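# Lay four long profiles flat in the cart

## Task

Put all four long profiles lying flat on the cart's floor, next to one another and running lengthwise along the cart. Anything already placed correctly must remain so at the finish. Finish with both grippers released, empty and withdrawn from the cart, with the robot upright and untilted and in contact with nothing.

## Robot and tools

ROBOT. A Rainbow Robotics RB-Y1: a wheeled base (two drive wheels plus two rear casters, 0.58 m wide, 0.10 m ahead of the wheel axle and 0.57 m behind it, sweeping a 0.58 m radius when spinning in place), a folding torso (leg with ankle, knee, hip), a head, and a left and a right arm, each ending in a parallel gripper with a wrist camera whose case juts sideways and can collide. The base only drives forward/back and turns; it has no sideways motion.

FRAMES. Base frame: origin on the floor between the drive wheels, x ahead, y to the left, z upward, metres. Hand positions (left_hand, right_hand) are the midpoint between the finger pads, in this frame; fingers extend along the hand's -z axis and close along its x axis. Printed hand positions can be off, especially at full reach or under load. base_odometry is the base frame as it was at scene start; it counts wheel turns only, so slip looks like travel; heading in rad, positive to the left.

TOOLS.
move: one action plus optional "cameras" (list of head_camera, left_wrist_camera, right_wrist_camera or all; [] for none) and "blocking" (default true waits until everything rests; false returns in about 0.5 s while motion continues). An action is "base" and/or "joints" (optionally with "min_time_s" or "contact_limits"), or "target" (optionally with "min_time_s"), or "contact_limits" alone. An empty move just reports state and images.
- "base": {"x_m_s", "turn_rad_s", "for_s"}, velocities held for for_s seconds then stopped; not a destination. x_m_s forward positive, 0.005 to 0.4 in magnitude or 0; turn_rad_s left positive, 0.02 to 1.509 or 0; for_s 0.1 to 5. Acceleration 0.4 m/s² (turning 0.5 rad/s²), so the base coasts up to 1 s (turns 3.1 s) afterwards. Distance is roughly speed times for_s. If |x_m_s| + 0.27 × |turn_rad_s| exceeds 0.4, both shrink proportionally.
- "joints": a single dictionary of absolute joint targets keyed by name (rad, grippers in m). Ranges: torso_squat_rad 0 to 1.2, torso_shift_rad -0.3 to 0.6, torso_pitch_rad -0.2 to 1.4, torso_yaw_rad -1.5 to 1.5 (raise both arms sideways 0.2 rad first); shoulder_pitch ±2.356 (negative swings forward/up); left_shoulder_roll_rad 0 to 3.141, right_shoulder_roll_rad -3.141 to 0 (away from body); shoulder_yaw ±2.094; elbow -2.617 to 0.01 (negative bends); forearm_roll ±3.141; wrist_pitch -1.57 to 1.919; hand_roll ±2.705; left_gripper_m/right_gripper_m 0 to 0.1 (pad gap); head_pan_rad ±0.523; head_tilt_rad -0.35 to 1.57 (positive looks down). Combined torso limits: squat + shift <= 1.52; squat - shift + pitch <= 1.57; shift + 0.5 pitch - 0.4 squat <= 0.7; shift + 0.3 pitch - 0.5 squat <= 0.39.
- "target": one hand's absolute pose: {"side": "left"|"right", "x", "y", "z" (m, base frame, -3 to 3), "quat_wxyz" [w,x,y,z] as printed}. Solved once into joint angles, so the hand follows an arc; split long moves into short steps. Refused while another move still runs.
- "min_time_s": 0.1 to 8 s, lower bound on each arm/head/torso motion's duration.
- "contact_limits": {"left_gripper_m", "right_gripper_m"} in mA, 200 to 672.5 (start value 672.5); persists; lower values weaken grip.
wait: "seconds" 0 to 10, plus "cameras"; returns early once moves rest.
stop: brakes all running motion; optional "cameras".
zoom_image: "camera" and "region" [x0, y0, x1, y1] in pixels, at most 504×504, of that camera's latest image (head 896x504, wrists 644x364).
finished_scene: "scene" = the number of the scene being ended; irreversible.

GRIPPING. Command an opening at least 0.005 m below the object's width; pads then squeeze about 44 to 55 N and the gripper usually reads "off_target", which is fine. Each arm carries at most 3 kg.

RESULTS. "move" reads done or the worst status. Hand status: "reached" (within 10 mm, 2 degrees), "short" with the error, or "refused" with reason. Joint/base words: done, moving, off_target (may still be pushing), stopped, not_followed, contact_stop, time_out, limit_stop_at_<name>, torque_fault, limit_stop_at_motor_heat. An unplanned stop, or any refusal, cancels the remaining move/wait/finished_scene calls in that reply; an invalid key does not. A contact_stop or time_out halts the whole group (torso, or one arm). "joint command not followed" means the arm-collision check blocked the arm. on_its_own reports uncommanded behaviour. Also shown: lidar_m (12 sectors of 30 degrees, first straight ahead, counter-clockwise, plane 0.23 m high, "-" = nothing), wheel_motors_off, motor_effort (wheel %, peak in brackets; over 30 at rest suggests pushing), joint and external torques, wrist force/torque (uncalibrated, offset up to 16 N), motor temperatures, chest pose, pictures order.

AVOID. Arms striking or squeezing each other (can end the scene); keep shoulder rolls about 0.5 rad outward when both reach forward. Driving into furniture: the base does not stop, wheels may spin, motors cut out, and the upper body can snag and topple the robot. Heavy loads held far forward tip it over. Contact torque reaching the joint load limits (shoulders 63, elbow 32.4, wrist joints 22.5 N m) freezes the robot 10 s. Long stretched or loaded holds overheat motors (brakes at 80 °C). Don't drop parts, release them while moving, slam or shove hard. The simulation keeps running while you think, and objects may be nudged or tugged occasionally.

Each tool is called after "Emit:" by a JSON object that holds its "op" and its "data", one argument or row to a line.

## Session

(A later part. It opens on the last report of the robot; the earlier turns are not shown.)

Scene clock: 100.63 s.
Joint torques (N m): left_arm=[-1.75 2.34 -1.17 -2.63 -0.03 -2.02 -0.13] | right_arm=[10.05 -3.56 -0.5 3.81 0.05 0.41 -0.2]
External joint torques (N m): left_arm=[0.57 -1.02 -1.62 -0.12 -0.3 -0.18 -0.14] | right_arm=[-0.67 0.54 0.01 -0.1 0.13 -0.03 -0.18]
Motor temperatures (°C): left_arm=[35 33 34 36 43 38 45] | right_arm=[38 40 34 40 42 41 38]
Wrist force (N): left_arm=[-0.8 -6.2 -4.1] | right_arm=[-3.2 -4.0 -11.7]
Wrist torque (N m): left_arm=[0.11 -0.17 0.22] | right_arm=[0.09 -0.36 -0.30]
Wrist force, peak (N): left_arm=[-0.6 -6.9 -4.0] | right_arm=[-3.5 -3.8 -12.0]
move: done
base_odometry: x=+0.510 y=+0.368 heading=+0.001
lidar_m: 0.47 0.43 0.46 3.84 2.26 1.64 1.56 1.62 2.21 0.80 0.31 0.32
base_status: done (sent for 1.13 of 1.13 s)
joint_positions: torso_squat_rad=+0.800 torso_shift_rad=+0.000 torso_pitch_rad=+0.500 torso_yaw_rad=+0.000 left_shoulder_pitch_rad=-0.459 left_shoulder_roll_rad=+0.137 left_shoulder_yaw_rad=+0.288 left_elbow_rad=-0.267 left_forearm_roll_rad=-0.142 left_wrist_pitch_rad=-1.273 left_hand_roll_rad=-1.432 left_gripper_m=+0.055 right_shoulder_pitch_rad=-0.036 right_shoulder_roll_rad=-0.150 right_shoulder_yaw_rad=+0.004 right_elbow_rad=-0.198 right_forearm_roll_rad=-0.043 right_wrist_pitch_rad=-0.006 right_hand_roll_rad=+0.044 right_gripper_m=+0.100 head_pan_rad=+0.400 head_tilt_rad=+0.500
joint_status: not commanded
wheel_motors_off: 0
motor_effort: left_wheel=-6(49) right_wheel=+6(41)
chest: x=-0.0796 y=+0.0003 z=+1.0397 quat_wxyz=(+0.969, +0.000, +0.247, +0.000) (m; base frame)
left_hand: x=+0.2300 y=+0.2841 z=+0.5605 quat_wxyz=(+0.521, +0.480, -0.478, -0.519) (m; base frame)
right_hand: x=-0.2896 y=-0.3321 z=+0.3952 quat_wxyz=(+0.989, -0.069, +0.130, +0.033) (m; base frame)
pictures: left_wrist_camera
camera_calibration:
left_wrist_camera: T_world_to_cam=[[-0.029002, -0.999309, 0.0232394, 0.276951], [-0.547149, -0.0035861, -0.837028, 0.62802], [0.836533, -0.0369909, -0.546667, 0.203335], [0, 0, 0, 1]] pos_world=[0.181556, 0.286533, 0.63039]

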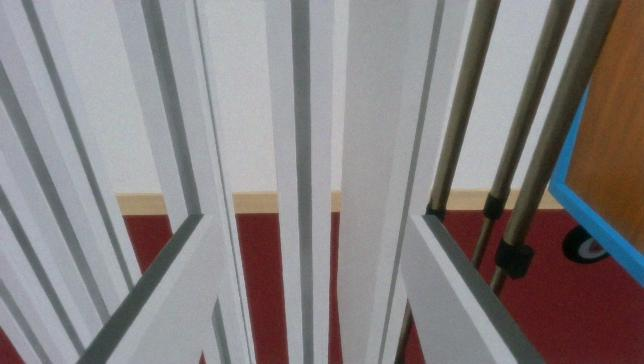

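Emit:
{"op": "move", "data": {
  "target": {"side":"left","x":0.31,"y":0.287,"z":0.56,"quat_wxyz":[0.514,0.486,-0.486,-0.514]},
  "min_time_s": 2,
  "cameras": ["left_wrist_camera","head_camera"]
}}

Scene clock: 106.43 s.
Joint torques (N m): left_arm=[-7.21 5.22 2.41 -3.66 0.25 -1.85 0.41] | right_arm=[10.12 -3.51 -0.06 3.99 0.04 0.45 -0.28]
External joint torques (N m): left_arm=[-1.31 0.92 1.98 0.07 -0.01 -0.01 0.39] | right_arm=[-0.6 0.59 0.45 0.08 0.12 0.01 -0.26]
Motor temperatures (°C): left_arm=[35 33 34 36 43 38 45] | right_arm=[38 40 34 40 42 41 38]
Wrist force (N): left_arm=[-1.0 -6.6 -4.5] | right_arm=[-3.3 -3.9 -11.7]
Wrist torque (N m): left_arm=[0.15 -0.18 0.18] | right_arm=[0.08 -0.38 -0.31]
Wrist force, peak (N): left_arm=[-1.0 -6.7 -4.8] | right_arm=[-3.4 -3.8 -12.1]
move: short
base_odometry: x=+0.510 y=+0.368 heading=+0.001
lidar_m: 0.47 0.42 0.46 3.85 2.26 1.65 1.56 1.62 2.20 0.82 0.32 0.32
base_status: not commanded
joint_positions: torso_squat_rad=+0.800 torso_shift_rad=+0.000 torso_pitch_rad=+0.500 torso_yaw_rad=+0.000 left_shoulder_pitch_rad=-0.611 left_shoulder_roll_rad=+0.170 left_shoulder_yaw_rad=+0.300 left_elbow_rad=-0.267 left_forearm_roll_rad=-0.131 left_wrist_pitch_rad=-1.063 left_hand_roll_rad=-1.426 left_gripper_m=+0.055 right_shoulder_pitch_rad=-0.036 right_shoulder_roll_rad=-0.150 right_shoulder_yaw_rad=+0.004 right_elbow_rad=-0.198 right_forearm_roll_rad=-0.043 right_wrist_pitch_rad=-0.006 right_hand_roll_rad=+0.044 right_gripper_m=+0.100 head_pan_rad=+0.400 head_tilt_rad=+0.500
joint_status: all done
wheel_motors_off: 0
motor_effort: left_wheel=-7(7) right_wheel=+10(10)
chest: x=-0.0796 y=+0.0003 z=+1.0397 quat_wxyz=(+0.969, +0.000, +0.247, +0.000) (m; base frame)
left_hand: x=+0.3097 y=+0.2867 z=+0.5605 quat_wxyz=(+0.536, +0.467, -0.462, -0.531) (m; base frame)
left_hand_status: short (checked arc, as near as the solve gets, planned for 2.0 s): 1 mm and 4.8 deg off. The place is met; only the turn is off.
right_hand: x=-0.2896 y=-0.3321 z=+0.3952 quat_wxyz=(+0.989, -0.069, +0.130, +0.033) (m; base frame)
pictures: head_camera, left_wrist_camera
camera_calibration:
head_camera: T_world_to_cam=[[0.290843, -0.942582, -0.164165, 0.193345], [-0.793932, -0.142011, -0.591189, 0.797374], [0.533931, 0.302279, -0.789649, 0.87338], [0, 0, 0, 1]] pos_world=[0.110503, 0.0314757, 1.1928]
left_wrist_camera: T_world_to_cam=[[-0.0211085, -0.999477, 0.0244898, 0.278701], [-0.593139, -0.00719943, -0.805068, 0.668941], [0.804824, -0.0315197, -0.592677, 0.170853], [0, 0, 0, 1]] pos_world=[0.265151, 0.288757, 0.632978]

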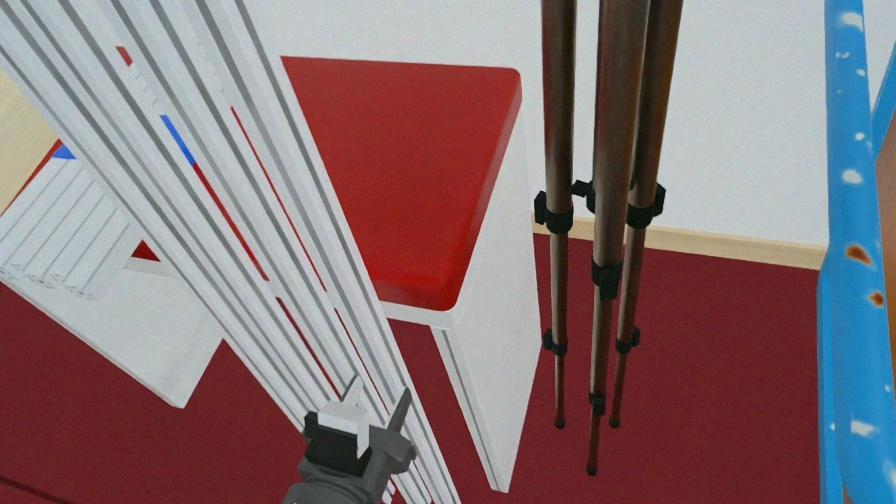

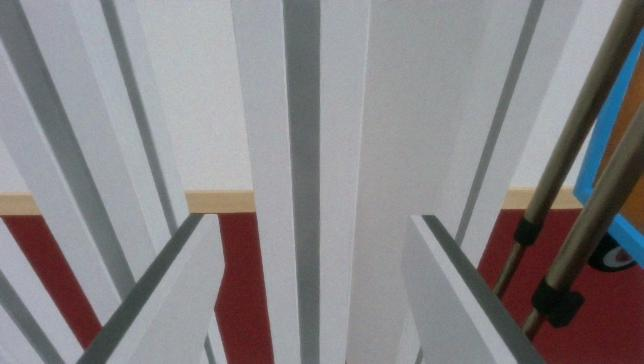

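Emit:
{"op": "move", "data": {
  "target": {"side":"left","x":0.365,"y":0.289,"z":0.56,"quat_wxyz":[0.514,0.486,-0.486,-0.514]},
  "min_time_s": 2,
  "cameras": ["left_wrist_camera","head_camera"]
}}

Scene clock: 113.23 s.
Joint torques (N m): left_arm=[-9.76 6.03 1.26 -4.79 0.59 -1.69 0.69] | right_arm=[10.05 -3.7 -0.34 4.08 -0.05 0.39 -0.2]
External joint torques (N m): left_arm=[-1.28 0.94 0.86 -0.19 0.33 0.13 0.67] | right_arm=[-0.67 0.4 0.17 0.17 0.02 -0.05 -0.19]
Motor temperatures (°C): left_arm=[35 33 34 36 43 38 45] | right_arm=[38 40 34 40 42 41 38]
Wrist force (N): left_arm=[-0.6 -6.3 -5.1] | right_arm=[-3.1 -3.9 -11.9]
Wrist torque (N m): left_arm=[0.09 -0.14 0.19] | right_arm=[0.09 -0.34 -0.30]
Wrist force, peak (N): left_arm=[-1.0 -6.5 -5.2] | right_arm=[-3.1 -4.0 -12.1]
move: short
base_odometry: x=+0.510 y=+0.368 heading=+0.001
lidar_m: 0.47 0.43 0.47 3.84 2.26 1.65 1.56 1.62 2.20 0.80 0.31 0.32
base_status: not commanded
joint_positions: torso_squat_rad=+0.800 torso_shift_rad=+0.000 torso_pitch_rad=+0.500 torso_yaw_rad=+0.000 left_shoulder_pitch_rad=-0.722 left_shoulder_roll_rad=+0.196 left_shoulder_yaw_rad=+0.307 left_elbow_rad=-0.267 left_forearm_roll_rad=-0.126 left_wrist_pitch_rad=-0.874 left_hand_roll_rad=-1.421 left_gripper_m=+0.055 right_shoulder_pitch_rad=-0.036 right_shoulder_roll_rad=-0.150 right_shoulder_yaw_rad=+0.004 right_elbow_rad=-0.198 right_forearm_roll_rad=-0.043 right_wrist_pitch_rad=-0.006 right_hand_roll_rad=+0.044 right_gripper_m=+0.100 head_pan_rad=+0.400 head_tilt_rad=+0.500
joint_status: all done
wheel_motors_off: 0
motor_effort: left_wheel=-7(7) right_wheel=+7(10)
chest: x=-0.0796 y=+0.0003 z=+1.0397 quat_wxyz=(+0.969, +0.000, +0.247, +0.000) (m; base frame)
left_hand: x=+0.3645 y=+0.2886 z=+0.5606 quat_wxyz=(+0.556, +0.449, -0.438, -0.546) (m; base frame)
left_hand_status: short (checked arc, as near as the solve gets, planned for 2.0 s): 1 mm and 9.2 deg off. The place is met; only the turn is off.
right_hand: x=-0.2896 y=-0.3321 z=+0.3952 quat_wxyz=(+0.989, -0.069, +0.130, +0.033) (m; base frame)
pictures: head_camera, left_wrist_camera
camera_calibration:
head_camera: T_world_to_cam=[[0.290843, -0.942582, -0.164164, 0.193345], [-0.793932, -0.142011, -0.591189, 0.797374], [0.533931, 0.302278, -0.789649, 0.87338], [0, 0, 0, 1]] pos_world=[0.110503, 0.0314756, 1.1928]
left_wrist_camera: T_world_to_cam=[[-0.00904917, -0.999647, 0.0249606, 0.277229], [-0.652253, -0.0130196, -0.757889, 0.698308], [0.757947, -0.0231389, -0.651906, 0.174656], [0, 0, 0, 1]] pos_world=[0.325603, 0.290264, 0.636179]

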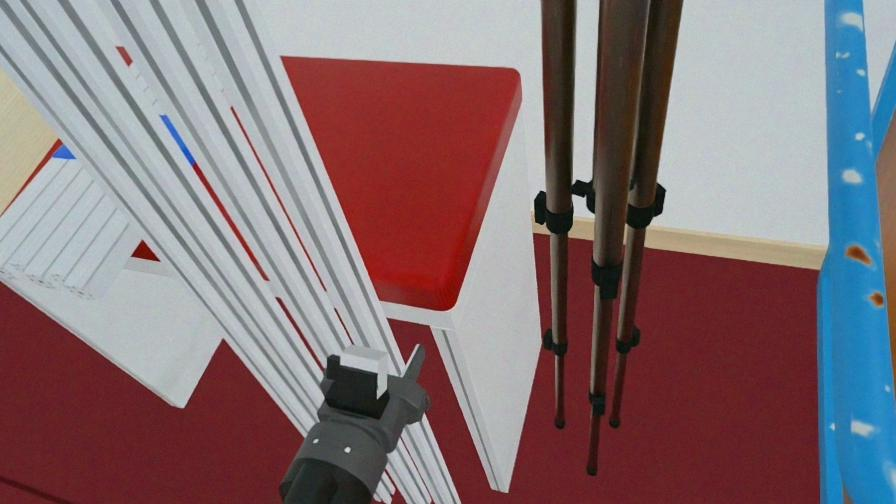

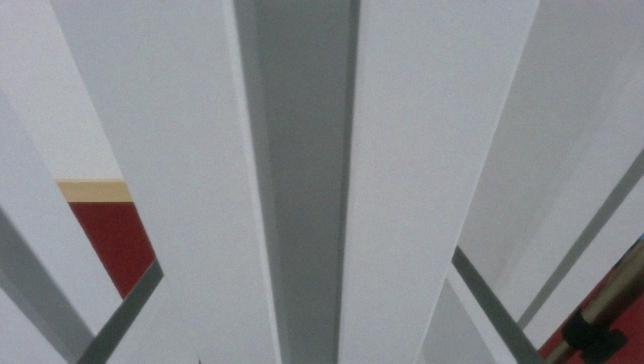

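Emit:
{"op": "move", "data": {
  "joints": {"left_gripper_m":0.015},
  "cameras": ["left_wrist_camera"]
}}

Scene clock: 122.40 s.
Joint torques (N m): left_arm=[-9.22 6.18 0.76 -4.72 0.29 -1.87 -0.22] | right_arm=[9.86 -3.71 0.02 4.03 0.16 0.37 -0.26]
External joint torques (N m): left_arm=[-0.75 1.1 0.35 -0.12 0.03 -0.05 -0.23] | right_arm=[-0.86 0.39 0.53 0.12 0.23 -0.07 -0.25]
Motor temperatures (°C): left_arm=[35 33 34 36 43 38 45] | right_arm=[38 40 34 40 42 41 38]
Wrist force (N): left_arm=[0.7 -6.3 -5.1] | right_arm=[-3.3 -3.7 -11.7]
Wrist torque (N m): left_arm=[0.26 -0.31 1.06] | right_arm=[0.06 -0.38 -0.31]
Wrist force, peak (N): left_arm=[0.8 -7.4 -5.3] | right_arm=[-3.5 -4.0 -12.1]
move: off_target
base_odometry: x=+0.510 y=+0.368 heading=+0.001
lidar_m: 0.47 0.42 0.48 3.84 2.26 1.64 1.56 1.63 2.21 0.81 0.31 0.32
base_status: not commanded
joint_positions: torso_squat_rad=+0.800 torso_shift_rad=+0.000 torso_pitch_rad=+0.500 torso_yaw_rad=+0.000 left_shoulder_pitch_rad=-0.723 left_shoulder_roll_rad=+0.196 left_shoulder_yaw_rad=+0.307 left_elbow_rad=-0.267 left_forearm_roll_rad=-0.126 left_wrist_pitch_rad=-0.874 left_hand_roll_rad=-1.421 left_gripper_m=+0.031 right_shoulder_pitch_rad=-0.036 right_shoulder_roll_rad=-0.150 right_shoulder_yaw_rad=+0.004 right_elbow_rad=-0.198 right_forearm_roll_rad=-0.043 right_wrist_pitch_rad=-0.006 right_hand_roll_rad=+0.044 right_gripper_m=+0.100 head_pan_rad=+0.400 head_tilt_rad=+0.500
joint_status: left_gripper_m off_target (ended at +0.031, target +0.015)
wheel_motors_off: 0
motor_effort: left_wheel=-6(8) right_wheel=+7(9)
chest: x=-0.0796 y=+0.0003 z=+1.0397 quat_wxyz=(+0.969, +0.000, +0.247, +0.000) (m; base frame)
left_hand: x=+0.3646 y=+0.2886 z=+0.5606 quat_wxyz=(+0.556, +0.449, -0.438, -0.546) (m; base frame)
right_hand: x=-0.2896 y=-0.3321 z=+0.3952 quat_wxyz=(+0.989, -0.069, +0.130, +0.033) (m; base frame)
pictures: left_wrist_camera
camera_calibration:
left_wrist_camera: T_world_to_cam=[[-0.00896572, -0.999642, 0.0252037, 0.277059], [-0.652151, -0.0132615, -0.757973, 0.69847], [0.758036, -0.0232324, -0.651799, 0.174571], [0, 0, 0, 1]] pos_world=[0.325661, 0.290279, 0.636224]

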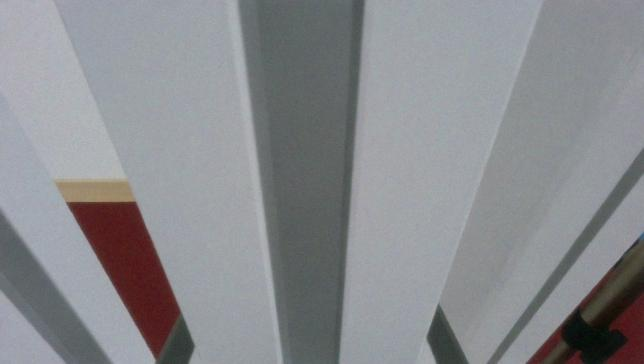

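Emit:
{"op": "move", "data": {
  "target": {"side":"left","x":0.345,"y":0.289,"z":0.60,"quat_wxyz":[0.556,0.449,-0.438,-0.546]},
  "min_time_s": 1.5,
  "cameras": ["left_wrist_camera"]
}}

Emit:
{"op": "move", "data": {
  "base": {"x_m_s":-0.15,"for_s":3},
  "cameras": ["head_camera","left_wrist_camera"]
}}

Scene clock: 128.70 s.
Joint torques (N m): left_arm=[-8.97 4.11 0.49 -11.14 0.41 -4.05 0.47] | right_arm=[9.79 -4.06 -0.34 3.98 0.2 0.47 -0.3]
External joint torques (N m): left_arm=[-3.94 0.58 -0.52 -3.83 0.11 -2.28 0.46] | right_arm=[-0.93 0.04 0.17 0.07 0.27 0.03 -0.29]
Motor temperatures (°C): left_arm=[35 33 34 36 43 39 45] | right_arm=[38 40 33 40 42 41 38]
Wrist force (N): left_arm=[-0.7 -15.1 -6.5] | right_arm=[-3.1 -3.8 -11.7]
Wrist torque (N m): left_arm=[-0.03 -0.13 0.11] | right_arm=[0.07 -0.36 -0.30]
Wrist force, peak (N): left_arm=[-0.9 44.1 2.3] | right_arm=[-3.1 -3.8 -12.3]
move: done
base_odometry: x=+0.510 y=+0.368 heading=+0.001
lidar_m: 0.47 0.43 0.47 3.84 2.26 1.64 1.56 1.62 2.21 0.81 0.31 0.32
base_status: not commanded
joint_positions: torso_squat_rad=+0.800 torso_shift_rad=+0.000 torso_pitch_rad=+0.500 torso_yaw_rad=+0.000 left_shoulder_pitch_rad=-0.342 left_shoulder_roll_rad=+0.110 left_shoulder_yaw_rad=+0.221 left_elbow_rad=-1.039 left_forearm_roll_rad=-0.187 left_wrist_pitch_rad=-0.490 left_hand_roll_rad=-1.319 left_gripper_m=+0.031 right_shoulder_pitch_rad=-0.036 right_shoulder_roll_rad=-0.150 right_shoulder_yaw_rad=+0.004 right_elbow_rad=-0.198 right_forearm_roll_rad=-0.043 right_wrist_pitch_rad=-0.006 right_hand_roll_rad=+0.044 right_gripper_m=+0.100 head_pan_rad=+0.400 head_tilt_rad=+0.500
joint_status: all done
wheel_motors_off: 0
motor_effort: left_wheel=-8(8) right_wheel=+8(9)
chest: x=-0.0796 y=+0.0003 z=+1.0397 quat_wxyz=(+0.969, +0.000, +0.247, +0.000) (m; base frame)
left_hand: x=+0.3440 y=+0.2891 z=+0.5992 quat_wxyz=(+0.556, +0.449, -0.438, -0.545) (m; base frame)
left_hand_status: reached (checked arc, planned for 1.5 s): 1 mm and 0.1 deg off.
right_hand: x=-0.2896 y=-0.3321 z=+0.3952 quat_wxyz=(+0.989, -0.069, +0.130, +0.033) (m; base frame)
pictures: left_wrist_camera
camera_calibration:
left_wrist_camera: T_world_to_cam=[[-0.00731486, -0.999684, 0.0240545, 0.276513], [-0.651881, -0.013474, -0.758202, 0.71444], [0.758286, -0.0212268, -0.651576, 0.214534], [0, 0, 0, 1]] pos_world=[0.305074, 0.290606, 0.674823]

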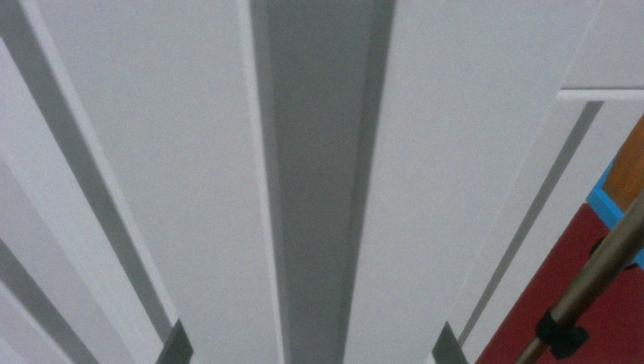

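Scene clock: 132.57 s.
Joint torques (N m): left_arm=[-9.09 4.02 1.09 -11.08 0.47 -3.86 0.45] | right_arm=[9.84 -3.4 -0.44 3.66 0.08 0.5 -0.26]
External joint torques (N m): left_arm=[-4.06 0.5 0.08 -3.78 0.17 -2.08 0.43] | right_arm=[-0.88 0.7 0.07 -0.25 0.16 0.06 -0.24]
Motor temperatures (°C): left_arm=[35 33 34 37 43 39 45] | right_arm=[38 40 33 40 42 41 38]
Wrist force (N): left_arm=[-0.6 -14.8 -6.5] | right_arm=[-3.2 -3.6 -11.6]
Wrist torque (N m): left_arm=[0.16 -0.17 0.22] | right_arm=[0.05 -0.36 -0.31]
Wrist force, peak (N): left_arm=[-0.4 -15.4 -7.3] | right_arm=[-3.2 -4.1 -12.0]
move: done
base_odometry: x=+0.060 y=+0.368 heading=-0.001
lidar_m: 0.86 0.42 1.27 4.52 1.62 1.17 1.11 1.16 1.58 4.21 0.93 0.70
base_status: done (sent for 3 of 3 s)
joint_positions: torso_squat_rad=+0.800 torso_shift_rad=+0.000 torso_pitch_rad=+0.500 torso_yaw_rad=+0.000 left_shoulder_pitch_rad=-0.342 left_shoulder_roll_rad=+0.110 left_shoulder_yaw_rad=+0.221 left_elbow_rad=-1.039 left_forearm_roll_rad=-0.187 left_wrist_pitch_rad=-0.490 left_hand_roll_rad=-1.319 left_gripper_m=+0.031 right_shoulder_pitch_rad=-0.036 right_shoulder_roll_rad=-0.150 right_shoulder_yaw_rad=+0.004 right_elbow_rad=-0.198 right_forearm_roll_rad=-0.043 right_wrist_pitch_rad=-0.006 right_hand_roll_rad=+0.044 right_gripper_m=+0.100 head_pan_rad=+0.400 head_tilt_rad=+0.500
joint_status: not commanded
wheel_motors_off: 0
motor_effort: left_wheel=-13(32) right_wheel=+12(40)
chest: x=-0.0796 y=+0.0003 z=+1.0397 quat_wxyz=(+0.969, +0.000, +0.248, +0.000) (m; base frame)
left_hand: x=+0.3441 y=+0.2891 z=+0.5992 quat_wxyz=(+0.556, +0.449, -0.438, -0.545) (m; base frame)
right_hand: x=-0.2898 y=-0.3321 z=+0.3953 quat_wxyz=(+0.989, -0.069, +0.130, +0.033) (m; base frame)
pictures: head_camera, left_wrist_camera
camera_calibration:
head_camera: T_world_to_cam=[[0.290811, -0.942579, -0.164238, 0.193381], [-0.794032, -0.141993, -0.59106, 0.797248], [0.5338, 0.302297, -0.789731, 0.873409], [0, 0, 0, 1]] pos_world=[0.110577, 0.0314513, 1.19274]
left_wrist_camera: T_world_to_cam=[[-0.00733549, -0.999683, 0.0240725, 0.276499], [-0.651968, -0.0134718, -0.758126, 0.714388], [0.758211, -0.0212558, -0.651663, 0.21455], [0, 0, 0, 1]] pos_world=[0.305113, 0.290596, 0.674755]

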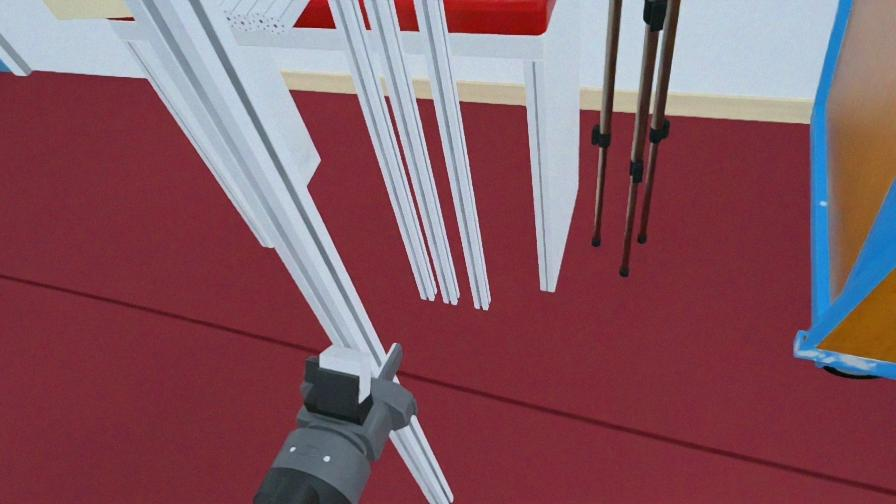

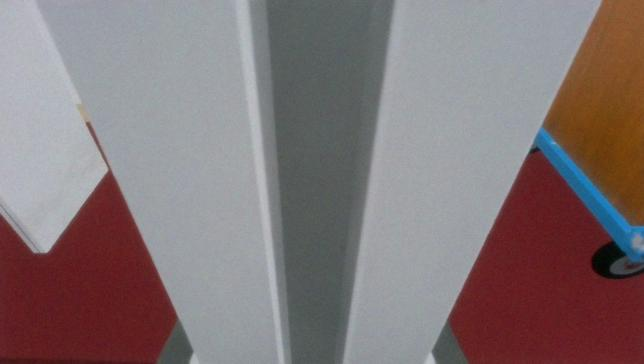

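Emit:
{"op": "move", "data": {
  "base": {"turn_rad_s":-0.7,"for_s":2.244},
  "joints": {"torso_squat_rad":0.35,"torso_pitch_rad":0.2},
  "cameras": []
}}

Emit:
{"op": "move", "data": {
  "base": {"x_m_s":0.35,"for_s":3.143},
  "joints": {"head_pan_rad":0,"head_tilt_rad":0.7},
  "cameras": []
}}

Emit:
{"op": "move", "data": {
  "base": {"turn_rad_s":0.7,"for_s":2.244}
}}

Scene clock: 141.50 s.
Joint torques (N m): left_arm=[-15.84 5.08 0.32 -12.63 0.34 -3.87 0.43] | right_arm=[2.13 -4.1 0.12 0.46 0.26 -0.25 -0.32]
External joint torques (N m): left_arm=[-4.34 0.78 -0.43 -3.76 0.03 -2.09 0.42] | right_arm=[-0.37 0.55 0.55 -0.45 0.26 -0.12 -0.33]
Motor temperatures (°C): left_arm=[35 33 34 38 43 39 45] | right_arm=[38 40 33 40 42 41 38]
Wrist force (N): left_arm=[0.1 -14.2 -2.2] | right_arm=[-5.2 -4.0 -11.8]
Wrist torque (N m): left_arm=[0.14 -0.11 0.23] | right_arm=[0.04 -0.47 -0.34]
Wrist force, peak (N): left_arm=[-0.7 -16.1 -6.4] | right_arm=[-5.6 -3.7 -12.1]
move: done
base_odometry: x=+0.060 y=+0.368 heading=-1.563
lidar_m: 4.34 0.93 0.71 0.88 0.86 1.27 4.39 1.59 1.17 1.10 1.16 1.58
base_status: done (sent for 2.23 of 2.23 s)
joint_positions: torso_squat_rad=+0.350 torso_shift_rad=+0.000 torso_pitch_rad=+0.200 torso_yaw_rad=+0.000 left_shoulder_pitch_rad=-0.342 left_shoulder_roll_rad=+0.110 left_shoulder_yaw_rad=+0.221 left_elbow_rad=-1.039 left_forearm_roll_rad=-0.187 left_wrist_pitch_rad=-0.490 left_hand_roll_rad=-1.319 left_gripper_m=+0.031 right_shoulder_pitch_rad=-0.036 right_shoulder_roll_rad=-0.150 right_shoulder_yaw_rad=+0.004 right_elbow_rad=-0.198 right_forearm_roll_rad=-0.043 right_wrist_pitch_rad=-0.006 right_hand_roll_rad=+0.044 right_gripper_m=+0.100 head_pan_rad=+0.400 head_tilt_rad=+0.500
joint_status: all done
wheel_motors_off: 0
motor_effort: left_wheel=+12(51) right_wheel=+8(50)
chest: x=-0.1664 y=+0.0003 z=+1.2413 quat_wxyz=(+0.995, +0.000, +0.100, +0.000) (m; base frame)
left_hand: x=+0.3684 y=+0.2892 z=+0.9454 quat_wxyz=(+0.484, +0.526, -0.516, -0.472) (m; base frame)
right_hand: x=-0.1768 y=-0.3321 z=+0.5636 quat_wxyz=(+0.997, -0.073, -0.019, +0.022) (m; base frame)
pictures: none
No camera images: "cameras" was empty.

Scene clock: 145.87 s.
Joint torques (N m): left_arm=[-15.55 4.44 0.38 -13.07 0.31 -4 0.42] | right_arm=[2.29 -4.72 0.2 0.52 0.25 -0.2 -0.1]
External joint torques (N m): left_arm=[-4.06 0.14 -0.36 -4.2 0 -2.22 0.41] | right_arm=[-0.22 -0.07 0.63 -0.39 0.25 -0.07 -0.1]
Motor temperatures (°C): left_arm=[35 33 34 38 43 39 45] | right_arm=[38 40 33 40 42 41 38]
Wrist force (N): left_arm=[-0.3 -14.8 -1.9] | right_arm=[-5.1 -4.0 -11.9]
Wrist torque (N m): left_arm=[0.07 -0.15 0.26] | right_arm=[0.05 -0.47 -0.34]
Wrist force, peak (N): left_arm=[-0.3 -15.2 -2.6] | right_arm=[-5.5 -3.9 -12.2]
move: done
base_odometry: x=+0.067 y=-0.728 heading=-1.564
lidar_m: 4.28 2.08 0.68 0.66 0.69 0.96 4.40 1.58 1.15 1.10 1.15 1.57
base_status: done (sent for 3.13 of 3.13 s)
joint_positions: torso_squat_rad=+0.350 torso_shift_rad=+0.000 torso_pitch_rad=+0.200 torso_yaw_rad=+0.000 left_shoulder_pitch_rad=-0.341 left_shoulder_roll_rad=+0.110 left_shoulder_yaw_rad=+0.221 left_elbow_rad=-1.039 left_forearm_roll_rad=-0.187 left_wrist_pitch_rad=-0.490 left_hand_roll_rad=-1.319 left_gripper_m=+0.031 right_shoulder_pitch_rad=-0.036 right_shoulder_roll_rad=-0.150 right_shoulder_yaw_rad=+0.004 right_elbow_rad=-0.198 right_forearm_roll_rad=-0.043 right_wrist_pitch_rad=-0.006 right_hand_roll_rad=+0.044 right_gripper_m=+0.100 head_pan_rad=+0.000 head_tilt_rad=+0.700
joint_status: all done
wheel_motors_off: 0
motor_effort: left_wheel=-8(48) right_wheel=+8(50)
chest: x=-0.1663 y=+0.0004 z=+1.2413 quat_wxyz=(+0.995, +0.000, +0.100, +0.000) (m; base frame)
left_hand: x=+0.3685 y=+0.2892 z=+0.9453 quat_wxyz=(+0.484, +0.526, -0.516, -0.472) (m; base frame)
right_hand: x=-0.1767 y=-0.3321 z=+0.5636 quat_wxyz=(+0.997, -0.073, -0.019, +0.022) (m; base frame)
pictures: none
No camera images: "cameras" was empty.

Scene clock: 149.83 s.
Joint torques (N m): left_arm=[-16.49 4.55 -0.14 -12.69 0.26 -3.98 0.39] | right_arm=[2.14 -4.8 0.46 0.6 0.14 -0.08 -0.27]
External joint torques (N m): left_arm=[-5 0.25 -0.89 -3.82 -0.04 -2.2 0.37] | right_arm=[-0.37 -0.16 0.89 -0.31 0.15 0.06 -0.27]
Motor temperatures (°C): left_arm=[36 33 34 39 43 39 45] | right_arm=[38 40 33 40 42 41 38]
Wrist force (N): left_arm=[-0.4 -14.6 -1.9] | right_arm=[-5.3 -3.8 -11.9]
Wrist torque (N m): left_arm=[0.04 -0.15 0.27] | right_arm=[0.01 -0.48 -0.34]
Wrist force, peak (N): left_arm=[-0.4 -15.2 -2.0] | right_arm=[-5.4 -4.3 -12.2]
move: done
base_odometry: x=+0.067 y=-0.728 heading=-0.002
lidar_m: 0.65 0.68 0.94 4.48 1.59 1.17 1.10 1.15 1.57 4.19 2.09 0.67
base_status: done (sent for 2.23 of 2.23 s)
joint_positions: torso_squat_rad=+0.350 torso_shift_rad=+0.000 torso_pitch_rad=+0.200 torso_yaw_rad=+0.000 left_shoulder_pitch_rad=-0.341 left_shoulder_roll_rad=+0.110 left_shoulder_yaw_rad=+0.221 left_elbow_rad=-1.039 left_forearm_roll_rad=-0.187 left_wrist_pitch_rad=-0.490 left_hand_roll_rad=-1.319 left_gripper_m=+0.031 right_shoulder_pitch_rad=-0.036 right_shoulder_roll_rad=-0.150 right_shoulder_yaw_rad=+0.004 right_elbow_rad=-0.198 right_forearm_roll_rad=-0.043 right_wrist_pitch_rad=-0.006 right_hand_roll_rad=+0.044 right_gripper_m=+0.100 head_pan_rad=+0.000 head_tilt_rad=+0.700
joint_status: not commanded
wheel_motors_off: 0
motor_effort: left_wheel=+5(45) right_wheel=+16(43)
chest: x=-0.1663 y=+0.0004 z=+1.2413 quat_wxyz=(+0.995, +0.000, +0.100, +0.000) (m; base frame)
left_hand: x=+0.3685 y=+0.2892 z=+0.9453 quat_wxyz=(+0.484, +0.526, -0.516, -0.472) (m; base frame)
right_hand: x=-0.1768 y=-0.3321 z=+0.5636 quat_wxyz=(+0.997, -0.073, -0.019, +0.022) (m; base frame)
pictures: head_camera, left_wrist_camera, right_wrist_camera
camera_calibration:
head_camera: T_world_to_cam=[[-0.0565952, -0.998214, 0.0191022, -0.0272381], [-0.75188, 0.0300254, -0.658616, 0.921703], [0.656867, -0.051637, -0.752237, 1.08806], [0, 0, 0, 1]] pos_world=[-0.0232412, 0.00132018, 1.42605]
left_wrist_camera: T_world_to_cam=[[-0.0140057, -0.999682, 0.0209685, 0.273866], [-0.399297, -0.0136341, -0.91672, 1.04959], [0.916715, -0.0212119, -0.398979, 0.12435], [0, 0, 0, 1]] pos_world=[0.308942, 0.290727, 1.00605]
right_wrist_camera: T_world_to_cam=[[-0.998574, -0.030014, -0.0441497, -0.159934], [-0.0424304, 0.948093, 0.315151, 0.159941], [0.032399, 0.316575, -0.948014, 0.719215], [0, 0, 0, 1]] pos_world=[-0.176221, -0.384125, 0.624359]

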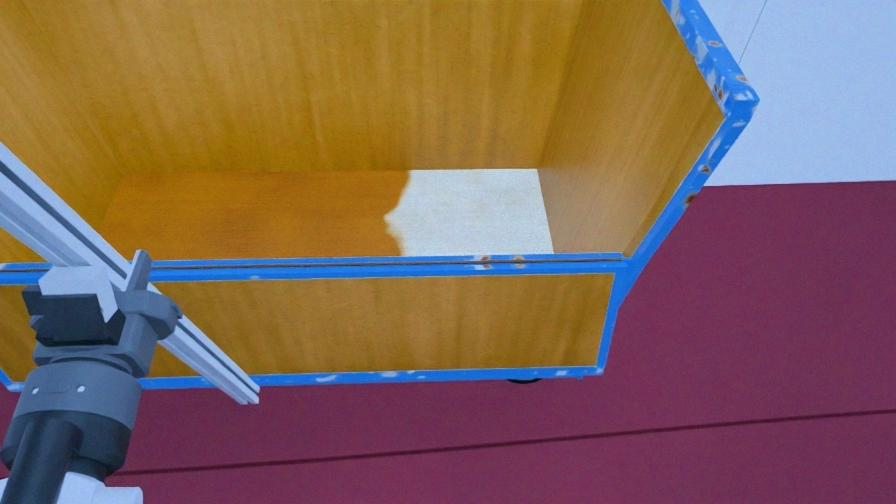

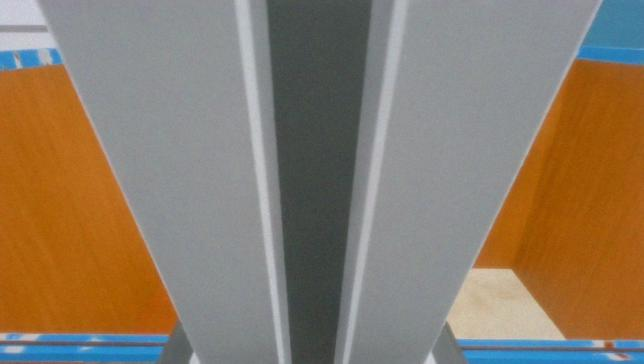

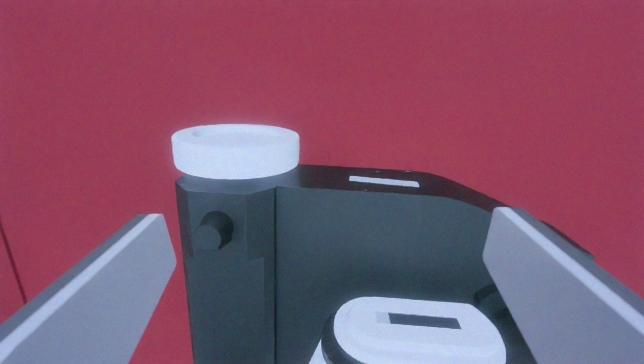

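Emit:
{"op": "move", "data": {
  "joints": {"left_hand_roll_rad":0.252},
  "min_time_s": 3,
  "cameras": ["head_camera"]
}}

Emit:
{"op": "move", "data": {
  "target": {"side":"left","x":0.37,"y":0.24,"z":0.85,"quat_wxyz":[0.9968,-0.0793,0.0008,-0.01]},
  "min_time_s": 3,
  "cameras": ["head_camera","left_wrist_camera"]
}}

Scene clock: 175.97 s.
Joint torques (N m): left_arm=[-15.63 5.26 0.35 -12.61 0.13 -4.06 0.3] | right_arm=[1.65 -4.06 -0.23 0.48 0.22 -0.1 0]
External joint torques (N m): left_arm=[-4.14 0.9 -0.39 -3.73 -0.11 -2.28 0.35] | right_arm=[-0.86 0.58 0.2 -0.43 0.22 0.04 0]
Motor temperatures (°C): left_arm=[36 33 34 40 43 40 45] | right_arm=[37 40 33 40 42 40 38]
Wrist force (N): left_arm=[-15.5 0.4 -1.6] | right_arm=[-5.2 -3.9 -11.9]
Wrist torque (N m): left_arm=[-0.19 -0.49 0.32] | right_arm=[0.05 -0.48 -0.35]
Wrist force, peak (N): left_arm=[-14.2 -3.5 -13.7] | right_arm=[-5.6 -4.0 -12.4]
move: done
base_odometry: x=+0.067 y=-0.728 heading=-0.002
lidar_m: 0.65 0.67 0.94 4.49 1.60 1.17 1.10 1.15 1.56 4.20 2.08 0.66
base_status: not commanded
joint_positions: torso_squat_rad=+0.350 torso_shift_rad=+0.000 torso_pitch_rad=+0.200 torso_yaw_rad=+0.000 left_shoulder_pitch_rad=-0.342 left_shoulder_roll_rad=+0.110 left_shoulder_yaw_rad=+0.221 left_elbow_rad=-1.039 left_forearm_roll_rad=-0.187 left_wrist_pitch_rad=-0.490 left_hand_roll_rad=+0.252 left_gripper_m=+0.031 right_shoulder_pitch_rad=-0.036 right_shoulder_roll_rad=-0.150 right_shoulder_yaw_rad=+0.004 right_elbow_rad=-0.198 right_forearm_roll_rad=-0.043 right_wrist_pitch_rad=-0.006 right_hand_roll_rad=+0.044 right_gripper_m=+0.100 head_pan_rad=+0.000 head_tilt_rad=+0.700
joint_status: all done
wheel_motors_off: 0
motor_effort: left_wheel=+6(7) right_wheel=+16(19)
chest: x=-0.1663 y=+0.0004 z=+1.2413 quat_wxyz=(+0.995, +0.000, +0.100, +0.000) (m; base frame)
left_hand: x=+0.3685 y=+0.2892 z=+0.9454 quat_wxyz=(+0.676, +0.007, -0.737, +0.009) (m; base frame)
right_hand: x=-0.1768 y=-0.3321 z=+0.5636 quat_wxyz=(+0.997, -0.073, -0.019, +0.022) (m; base frame)
pictures: head_camera
camera_calibration:
head_camera: T_world_to_cam=[[-0.0565953, -0.998214, 0.0191018, -0.0272379], [-0.751879, 0.0300257, -0.658617, 0.921704], [0.656868, -0.0516368, -0.752236, 1.08806], [0, 0, 0, 1]] pos_world=[-0.0232429, 0.00131992, 1.42605]

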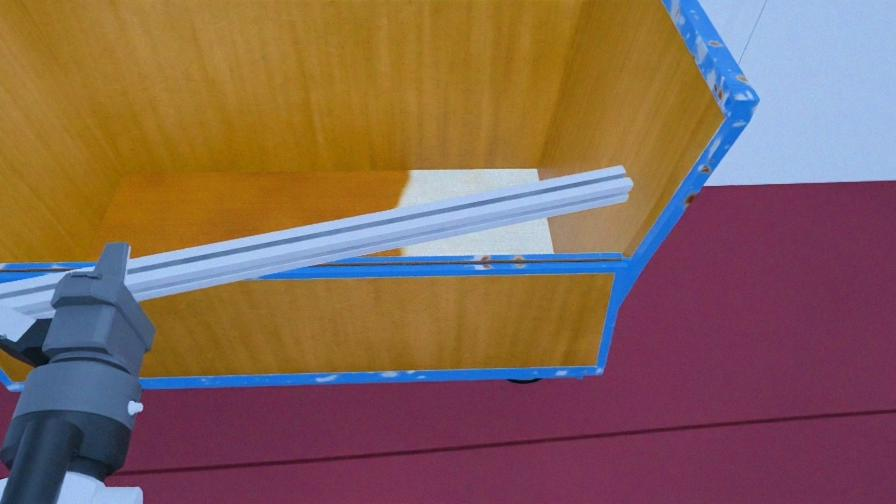

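Scene clock: 179.30 s.
Joint torques (N m): left_arm=[-26.48 10.21 0.39 -8.9 0.64 -0.67 -0.02] | right_arm=[1.89 -3.7 -0.06 0.57 0.21 -0.45 -0.37]
External joint torques (N m): left_arm=[-5.59 1.84 -0.66 -1.81 0.41 -0.22 -0.01] | right_arm=[-0.62 0.94 0.37 -0.34 0.21 -0.31 -0.37]
Motor temperatures (°C): left_arm=[37 33 34 40 43 40 45] | right_arm=[37 40 33 40 42 40 38]
Wrist force (N): left_arm=[-3.7 2.0 -17.4] | right_arm=[-5.3 -3.8 -12.0]
Wrist torque (N m): left_arm=[-0.32 -0.27 0.22] | right_arm=[0.02 -0.48 -0.34]
Wrist force, peak (N): left_arm=[-7.1 1.0 -17.3] | right_arm=[-5.2 -4.1 -12.2]
move: short
base_odometry: x=+0.067 y=-0.728 heading=-0.002
lidar_m: 0.64 0.67 0.93 4.49 1.61 1.17 1.10 1.15 1.55 4.18 2.08 0.67
base_status: not commanded
joint_positions: torso_squat_rad=+0.350 torso_shift_rad=+0.000 torso_pitch_rad=+0.200 torso_yaw_rad=+0.000 left_shoulder_pitch_rad=-1.152 left_shoulder_roll_rad=+0.344 left_shoulder_yaw_rad=-0.044 left_elbow_rad=-0.266 left_forearm_roll_rad=+0.547 left_wrist_pitch_rad=+1.032 left_hand_roll_rad=-0.106 left_gripper_m=+0.031 right_shoulder_pitch_rad=-0.036 right_shoulder_roll_rad=-0.150 right_shoulder_yaw_rad=+0.004 right_elbow_rad=-0.198 right_forearm_roll_rad=-0.043 right_wrist_pitch_rad=-0.006 right_hand_roll_rad=+0.044 right_gripper_m=+0.100 head_pan_rad=+0.000 head_tilt_rad=+0.700
joint_status: all done
wheel_motors_off: 0
motor_effort: left_wheel=+6(6) right_wheel=+15(19)
chest: x=-0.1663 y=+0.0004 z=+1.2413 quat_wxyz=(+0.995, +0.000, +0.100, +0.000) (m; base frame)
left_hand: x=+0.3683 y=+0.2399 z=+0.8495 quat_wxyz=(+0.993, -0.060, -0.099, -0.002) (m; base frame)
left_hand_status: short (checked arc, as near as the solve gets, planned for 3.0 s): 2 mm and 11.7 deg off. The place is met; only the turn is off.
right_hand: x=-0.1768 y=-0.3321 z=+0.5636 quat_wxyz=(+0.997, -0.073, -0.019, +0.022) (m; base frame)
pictures: head_camera, left_wrist_camera
camera_calibration:
head_camera: T_world_to_cam=[[-0.0565952, -0.998214, 0.0191019, -0.027238], [-0.751879, 0.0300255, -0.658617, 0.921703], [0.656867, -0.0516369, -0.752236, 1.08806], [0, 0, 0, 1]] pos_world=[-0.0232427, 0.00132007, 1.42605]
left_wrist_camera: T_world_to_cam=[[0.97334, 0.033007, 0.226979, -0.559848], [-0.104793, -0.816274, 0.568081, -0.216228], [0.204028, -0.576721, -0.791053, 0.813966], [0, 0, 0, 1]] pos_world=[0.356191, 0.311409, 0.893799]

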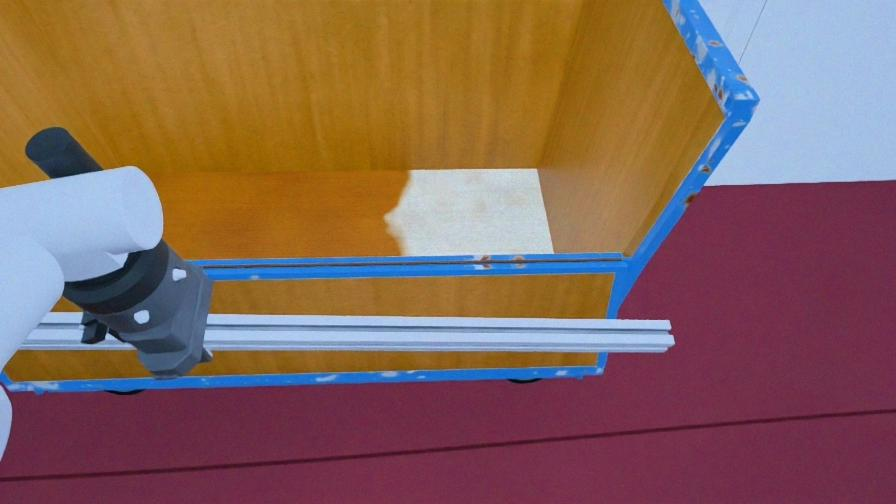

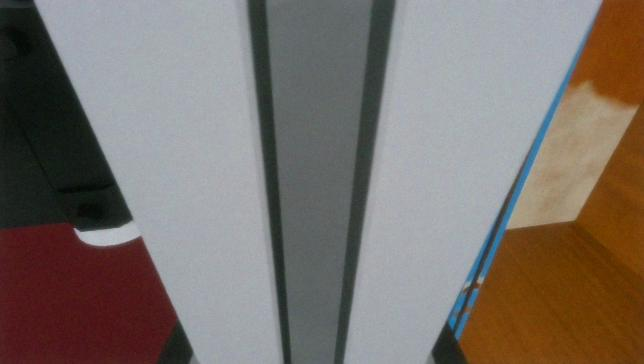

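Emit:
{"op": "move", "data": {
  "base": {"x_m_s":-0.2,"for_s":1.75},
  "cameras": []
}}

Emit:
{"op": "move", "data": {
  "joints": {"torso_pitch_rad":0.9,"left_shoulder_pitch_rad":-1.85,"right_shoulder_pitch_rad":0.6},
  "min_time_s": 3,
  "cameras": ["head_camera"]
}}

Emit:
{"op": "move", "data": {
  "target": {"side":"left","x":0.40,"y":0.24,"z":0.82,"quat_wxyz":[0.9968,-0.0793,0.0008,-0.01]},
  "min_time_s": 2.5,
  "cameras": ["head_camera","left_wrist_camera"]
}}

Scene clock: 210.30 s.
Joint torques (N m): left_arm=[-26.08 10.11 -0.29 -9.4 0.66 -0.78 -0.25] | right_arm=[1.41 -4.11 0.04 0.22 0.19 -0.15 -0.23]
External joint torques (N m): left_arm=[-5.19 1.75 -1.34 -2.31 0.43 -0.34 -0.24] | right_arm=[-1.1 0.54 0.47 -0.69 0.19 -0.02 -0.23]
Motor temperatures (°C): left_arm=[39 34 34 39 43 39 44] | right_arm=[37 40 33 40 42 40 38]
Wrist force (N): left_arm=[-3.9 2.2 -17.4] | right_arm=[-5.1 -3.9 -11.9]
Wrist torque (N m): left_arm=[-0.41 -0.28 0.28] | right_arm=[0.01 -0.46 -0.35]
Wrist force, peak (N): left_arm=[-4.0 2.1 -18.2] | right_arm=[-5.8 -4.0 -12.2]
move: done
base_odometry: x=-0.286 y=-0.728 heading=+0.000
lidar_m: 1.00 1.05 1.78 3.04 1.10 0.80 0.75 0.78 1.06 2.90 2.56 1.03
base_status: done (sent for 1.77 of 1.77 s)
joint_positions: torso_squat_rad=+0.350 torso_shift_rad=+0.000 torso_pitch_rad=+0.200 torso_yaw_rad=+0.000 left_shoulder_pitch_rad=-1.152 left_shoulder_roll_rad=+0.344 left_shoulder_yaw_rad=-0.044 left_elbow_rad=-0.266 left_forearm_roll_rad=+0.547 left_wrist_pitch_rad=+1.032 left_hand_roll_rad=-0.106 left_gripper_m=+0.031 right_shoulder_pitch_rad=-0.036 right_shoulder_roll_rad=-0.150 right_shoulder_yaw_rad=+0.004 right_elbow_rad=-0.198 right_forearm_roll_rad=-0.043 right_wrist_pitch_rad=-0.006 right_hand_roll_rad=+0.044 right_gripper_m=+0.100 head_pan_rad=+0.000 head_tilt_rad=+0.700
joint_status: not commanded
wheel_motors_off: 0
motor_effort: left_wheel=+17(39) right_wheel=-12(43)
chest: x=-0.1663 y=+0.0004 z=+1.2413 quat_wxyz=(+0.995, +0.000, +0.100, +0.000) (m; base frame)
left_hand: x=+0.3683 y=+0.2399 z=+0.8495 quat_wxyz=(+0.993, -0.060, -0.099, -0.002) (m; base frame)
right_hand: x=-0.1769 y=-0.3321 z=+0.5636 quat_wxyz=(+0.997, -0.073, -0.019, +0.022) (m; base frame)
pictures: none
No camera images: "cameras" was empty.

Scene clock: 213.63 s.
Joint torques (N m): left_arm=[-27.95 6.89 -0.3 -9.47 0.88 -0.79 0.03] | right_arm=[25.71 -4.83 -0.47 10.5 0.05 1.93 -0.33]
External joint torques (N m): left_arm=[-6.58 1.8 -1.18 -2.18 0.47 -0.44 0.05] | right_arm=[-1.76 0.97 0.45 0.49 0.3 0.15 -0.28]
Motor temperatures (°C): left_arm=[39 34 34 39 43 39 44] | right_arm=[37 40 33 40 42 40 38]
Wrist force (N): left_arm=[-4.0 3.7 -17.2] | right_arm=[1.2 -3.5 -7.9]
Wrist torque (N m): left_arm=[-0.31 -0.36 0.23] | right_arm=[-0.01 -0.15 -0.28]
Wrist force, peak (N): left_arm=[-4.4 3.9 -18.2] | right_arm=[-4.7 -3.9 -12.3]
move: done
base_odometry: x=-0.286 y=-0.728 heading=+0.000
lidar_m: 1.00 1.05 1.75 3.05 1.10 0.80 0.75 0.78 1.06 2.89 2.56 1.04
base_status: not commanded
joint_positions: torso_squat_rad=+0.350 torso_shift_rad=+0.000 torso_pitch_rad=+0.901 torso_yaw_rad=+0.000 left_shoulder_pitch_rad=-1.848 left_shoulder_roll_rad=+0.344 left_shoulder_yaw_rad=-0.044 left_elbow_rad=-0.266 left_forearm_roll_rad=+0.547 left_wrist_pitch_rad=+1.032 left_hand_roll_rad=-0.106 left_gripper_m=+0.031 right_shoulder_pitch_rad=+0.600 right_shoulder_roll_rad=-0.150 right_shoulder_yaw_rad=+0.004 right_elbow_rad=-0.198 right_forearm_roll_rad=-0.043 right_wrist_pitch_rad=-0.006 right_hand_roll_rad=+0.044 right_gripper_m=+0.100 head_pan_rad=+0.000 head_tilt_rad=+0.700
joint_status: all done
wheel_motors_off: 0
motor_effort: left_wheel=+15(18) right_wheel=-15(17)
chest: x=+0.0146 y=+0.0004 z=+1.1303 quat_wxyz=(+0.900, +0.000, +0.435, +0.000) (m; base frame)
left_hand: x=+0.5639 y=+0.0808 z=+0.6960 quat_wxyz=(+0.985, -0.130, -0.071, -0.093) (m; base frame)
right_hand: x=-0.6663 y=-0.3078 z=+1.0236 quat_wxyz=(+0.798, -0.102, +0.593, -0.029) (m; base frame)
pictures: head_camera
camera_calibration:
head_camera: T_world_to_cam=[[-0.0310921, -0.998209, 0.0511031, -0.0514533], [-0.999359, 0.0301384, -0.0193288, 0.265625], [0.017754, -0.0516713, -0.998506, 1.17343], [0, 0, 0, 1]] pos_world=[0.243022, 0.00126577, 1.17944]

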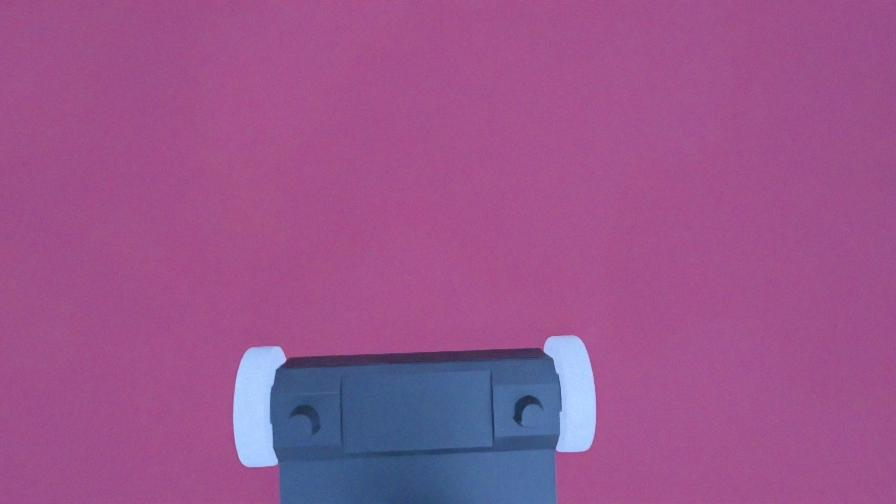

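Scene clock: 216.53 s.
Joint torques (N m): left_arm=[-14.76 13.58 11.61 -2.95 0.04 -0.04 0.12] | right_arm=[26.79 -4.84 -0.34 10.62 -0.02 1.87 -0.27]
External joint torques (N m): left_arm=[-3.38 1.73 2.6 -1.01 -0.17 0.3 0.12] | right_arm=[-0.68 0.97 0.58 0.61 0.23 0.09 -0.22]
Motor temperatures (°C): left_arm=[39 34 34 39 43 39 44] | right_arm=[38 40 33 40 42 40 38]
Wrist force (N): left_arm=[-1.2 2.8 -17.8] | right_arm=[1.1 -3.3 -7.6]
Wrist torque (N m): left_arm=[-0.62 -0.21 0.30] | right_arm=[-0.04 -0.16 -0.26]
Wrist force, peak (N): left_arm=[-4.0 3.3 -19.7] | right_arm=[1.2 -3.6 -7.9]
move: done
base_odometry: x=-0.286 y=-0.728 heading=+0.000
lidar_m: 0.99 1.05 1.77 3.04 1.10 0.80 0.75 0.77 1.07 2.90 2.56 1.03
base_status: not commanded
joint_positions: torso_squat_rad=+0.350 torso_shift_rad=+0.000 torso_pitch_rad=+0.901 torso_yaw_rad=+0.000 left_shoulder_pitch_rad=-1.438 left_shoulder_roll_rad=+1.511 left_shoulder_yaw_rad=-0.874 left_elbow_rad=-1.931 left_forearm_roll_rad=+1.404 left_wrist_pitch_rad=+1.161 left_hand_roll_rad=+0.845 left_gripper_m=+0.031 right_shoulder_pitch_rad=+0.600 right_shoulder_roll_rad=-0.150 right_shoulder_yaw_rad=+0.004 right_elbow_rad=-0.198 right_forearm_roll_rad=-0.043 right_wrist_pitch_rad=-0.006 right_hand_roll_rad=+0.044 right_gripper_m=+0.100 head_pan_rad=+0.000 head_tilt_rad=+0.700
joint_status: all done
wheel_motors_off: 0
motor_effort: left_wheel=+14(15) right_wheel=-14(17)
chest: x=+0.0146 y=+0.0004 z=+1.1303 quat_wxyz=(+0.900, +0.000, +0.435, +0.000) (m; base frame)
left_hand: x=+0.3994 y=+0.2401 z=+0.8194 quat_wxyz=(+0.997, -0.079, +0.002, -0.010) (m; base frame)
left_hand_status: reached (checked arc, planned for 2.5 s): 1 mm and 0.1 deg off.
right_hand: x=-0.6663 y=-0.3078 z=+1.0236 quat_wxyz=(+0.798, -0.102, +0.593, -0.029) (m; base frame)
pictures: head_camera, left_wrist_camera
camera_calibration:
head_camera: T_world_to_cam=[[-0.0311121, -0.998208, 0.0511216, -0.051482], [-0.999359, 0.0301603, -0.0192848, 0.265591], [0.0177083, -0.0516888, -0.998506, 1.17342], [0, 0, 0, 1]] pos_world=[0.24304, 0.00125246, 1.17942]
left_wrist_camera: T_world_to_cam=[[0.999575, 0.00577066, 0.0285801, -0.424666], [-0.0128377, -0.792985, 0.609105, -0.271665], [0.0261786, -0.609213, -0.792574, 0.864041], [0, 0, 0, 1]] pos_world=[0.398378, 0.31341, 0.862427]

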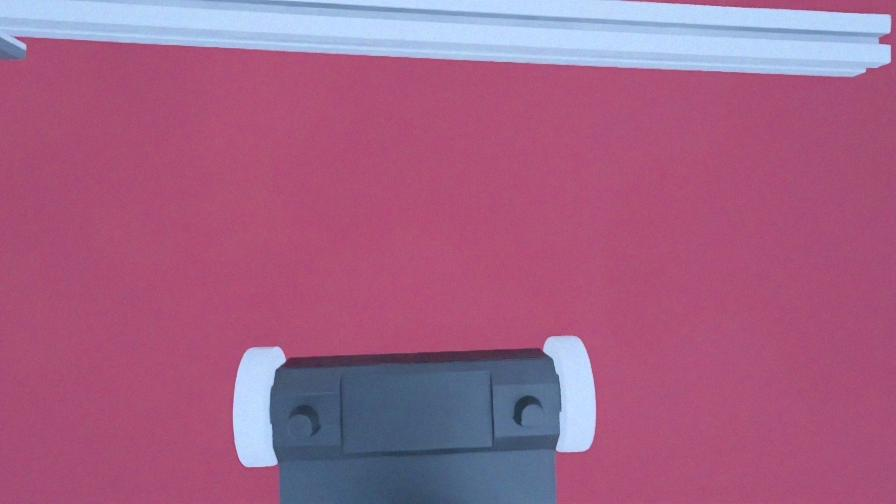

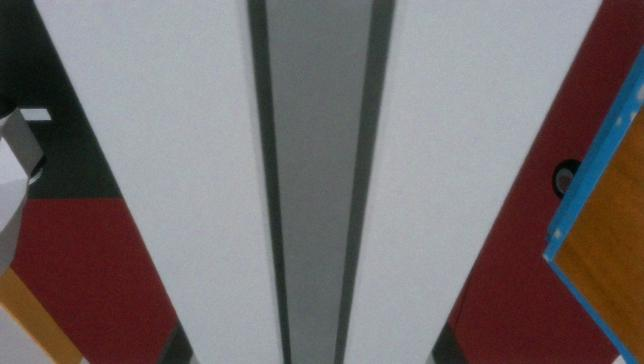

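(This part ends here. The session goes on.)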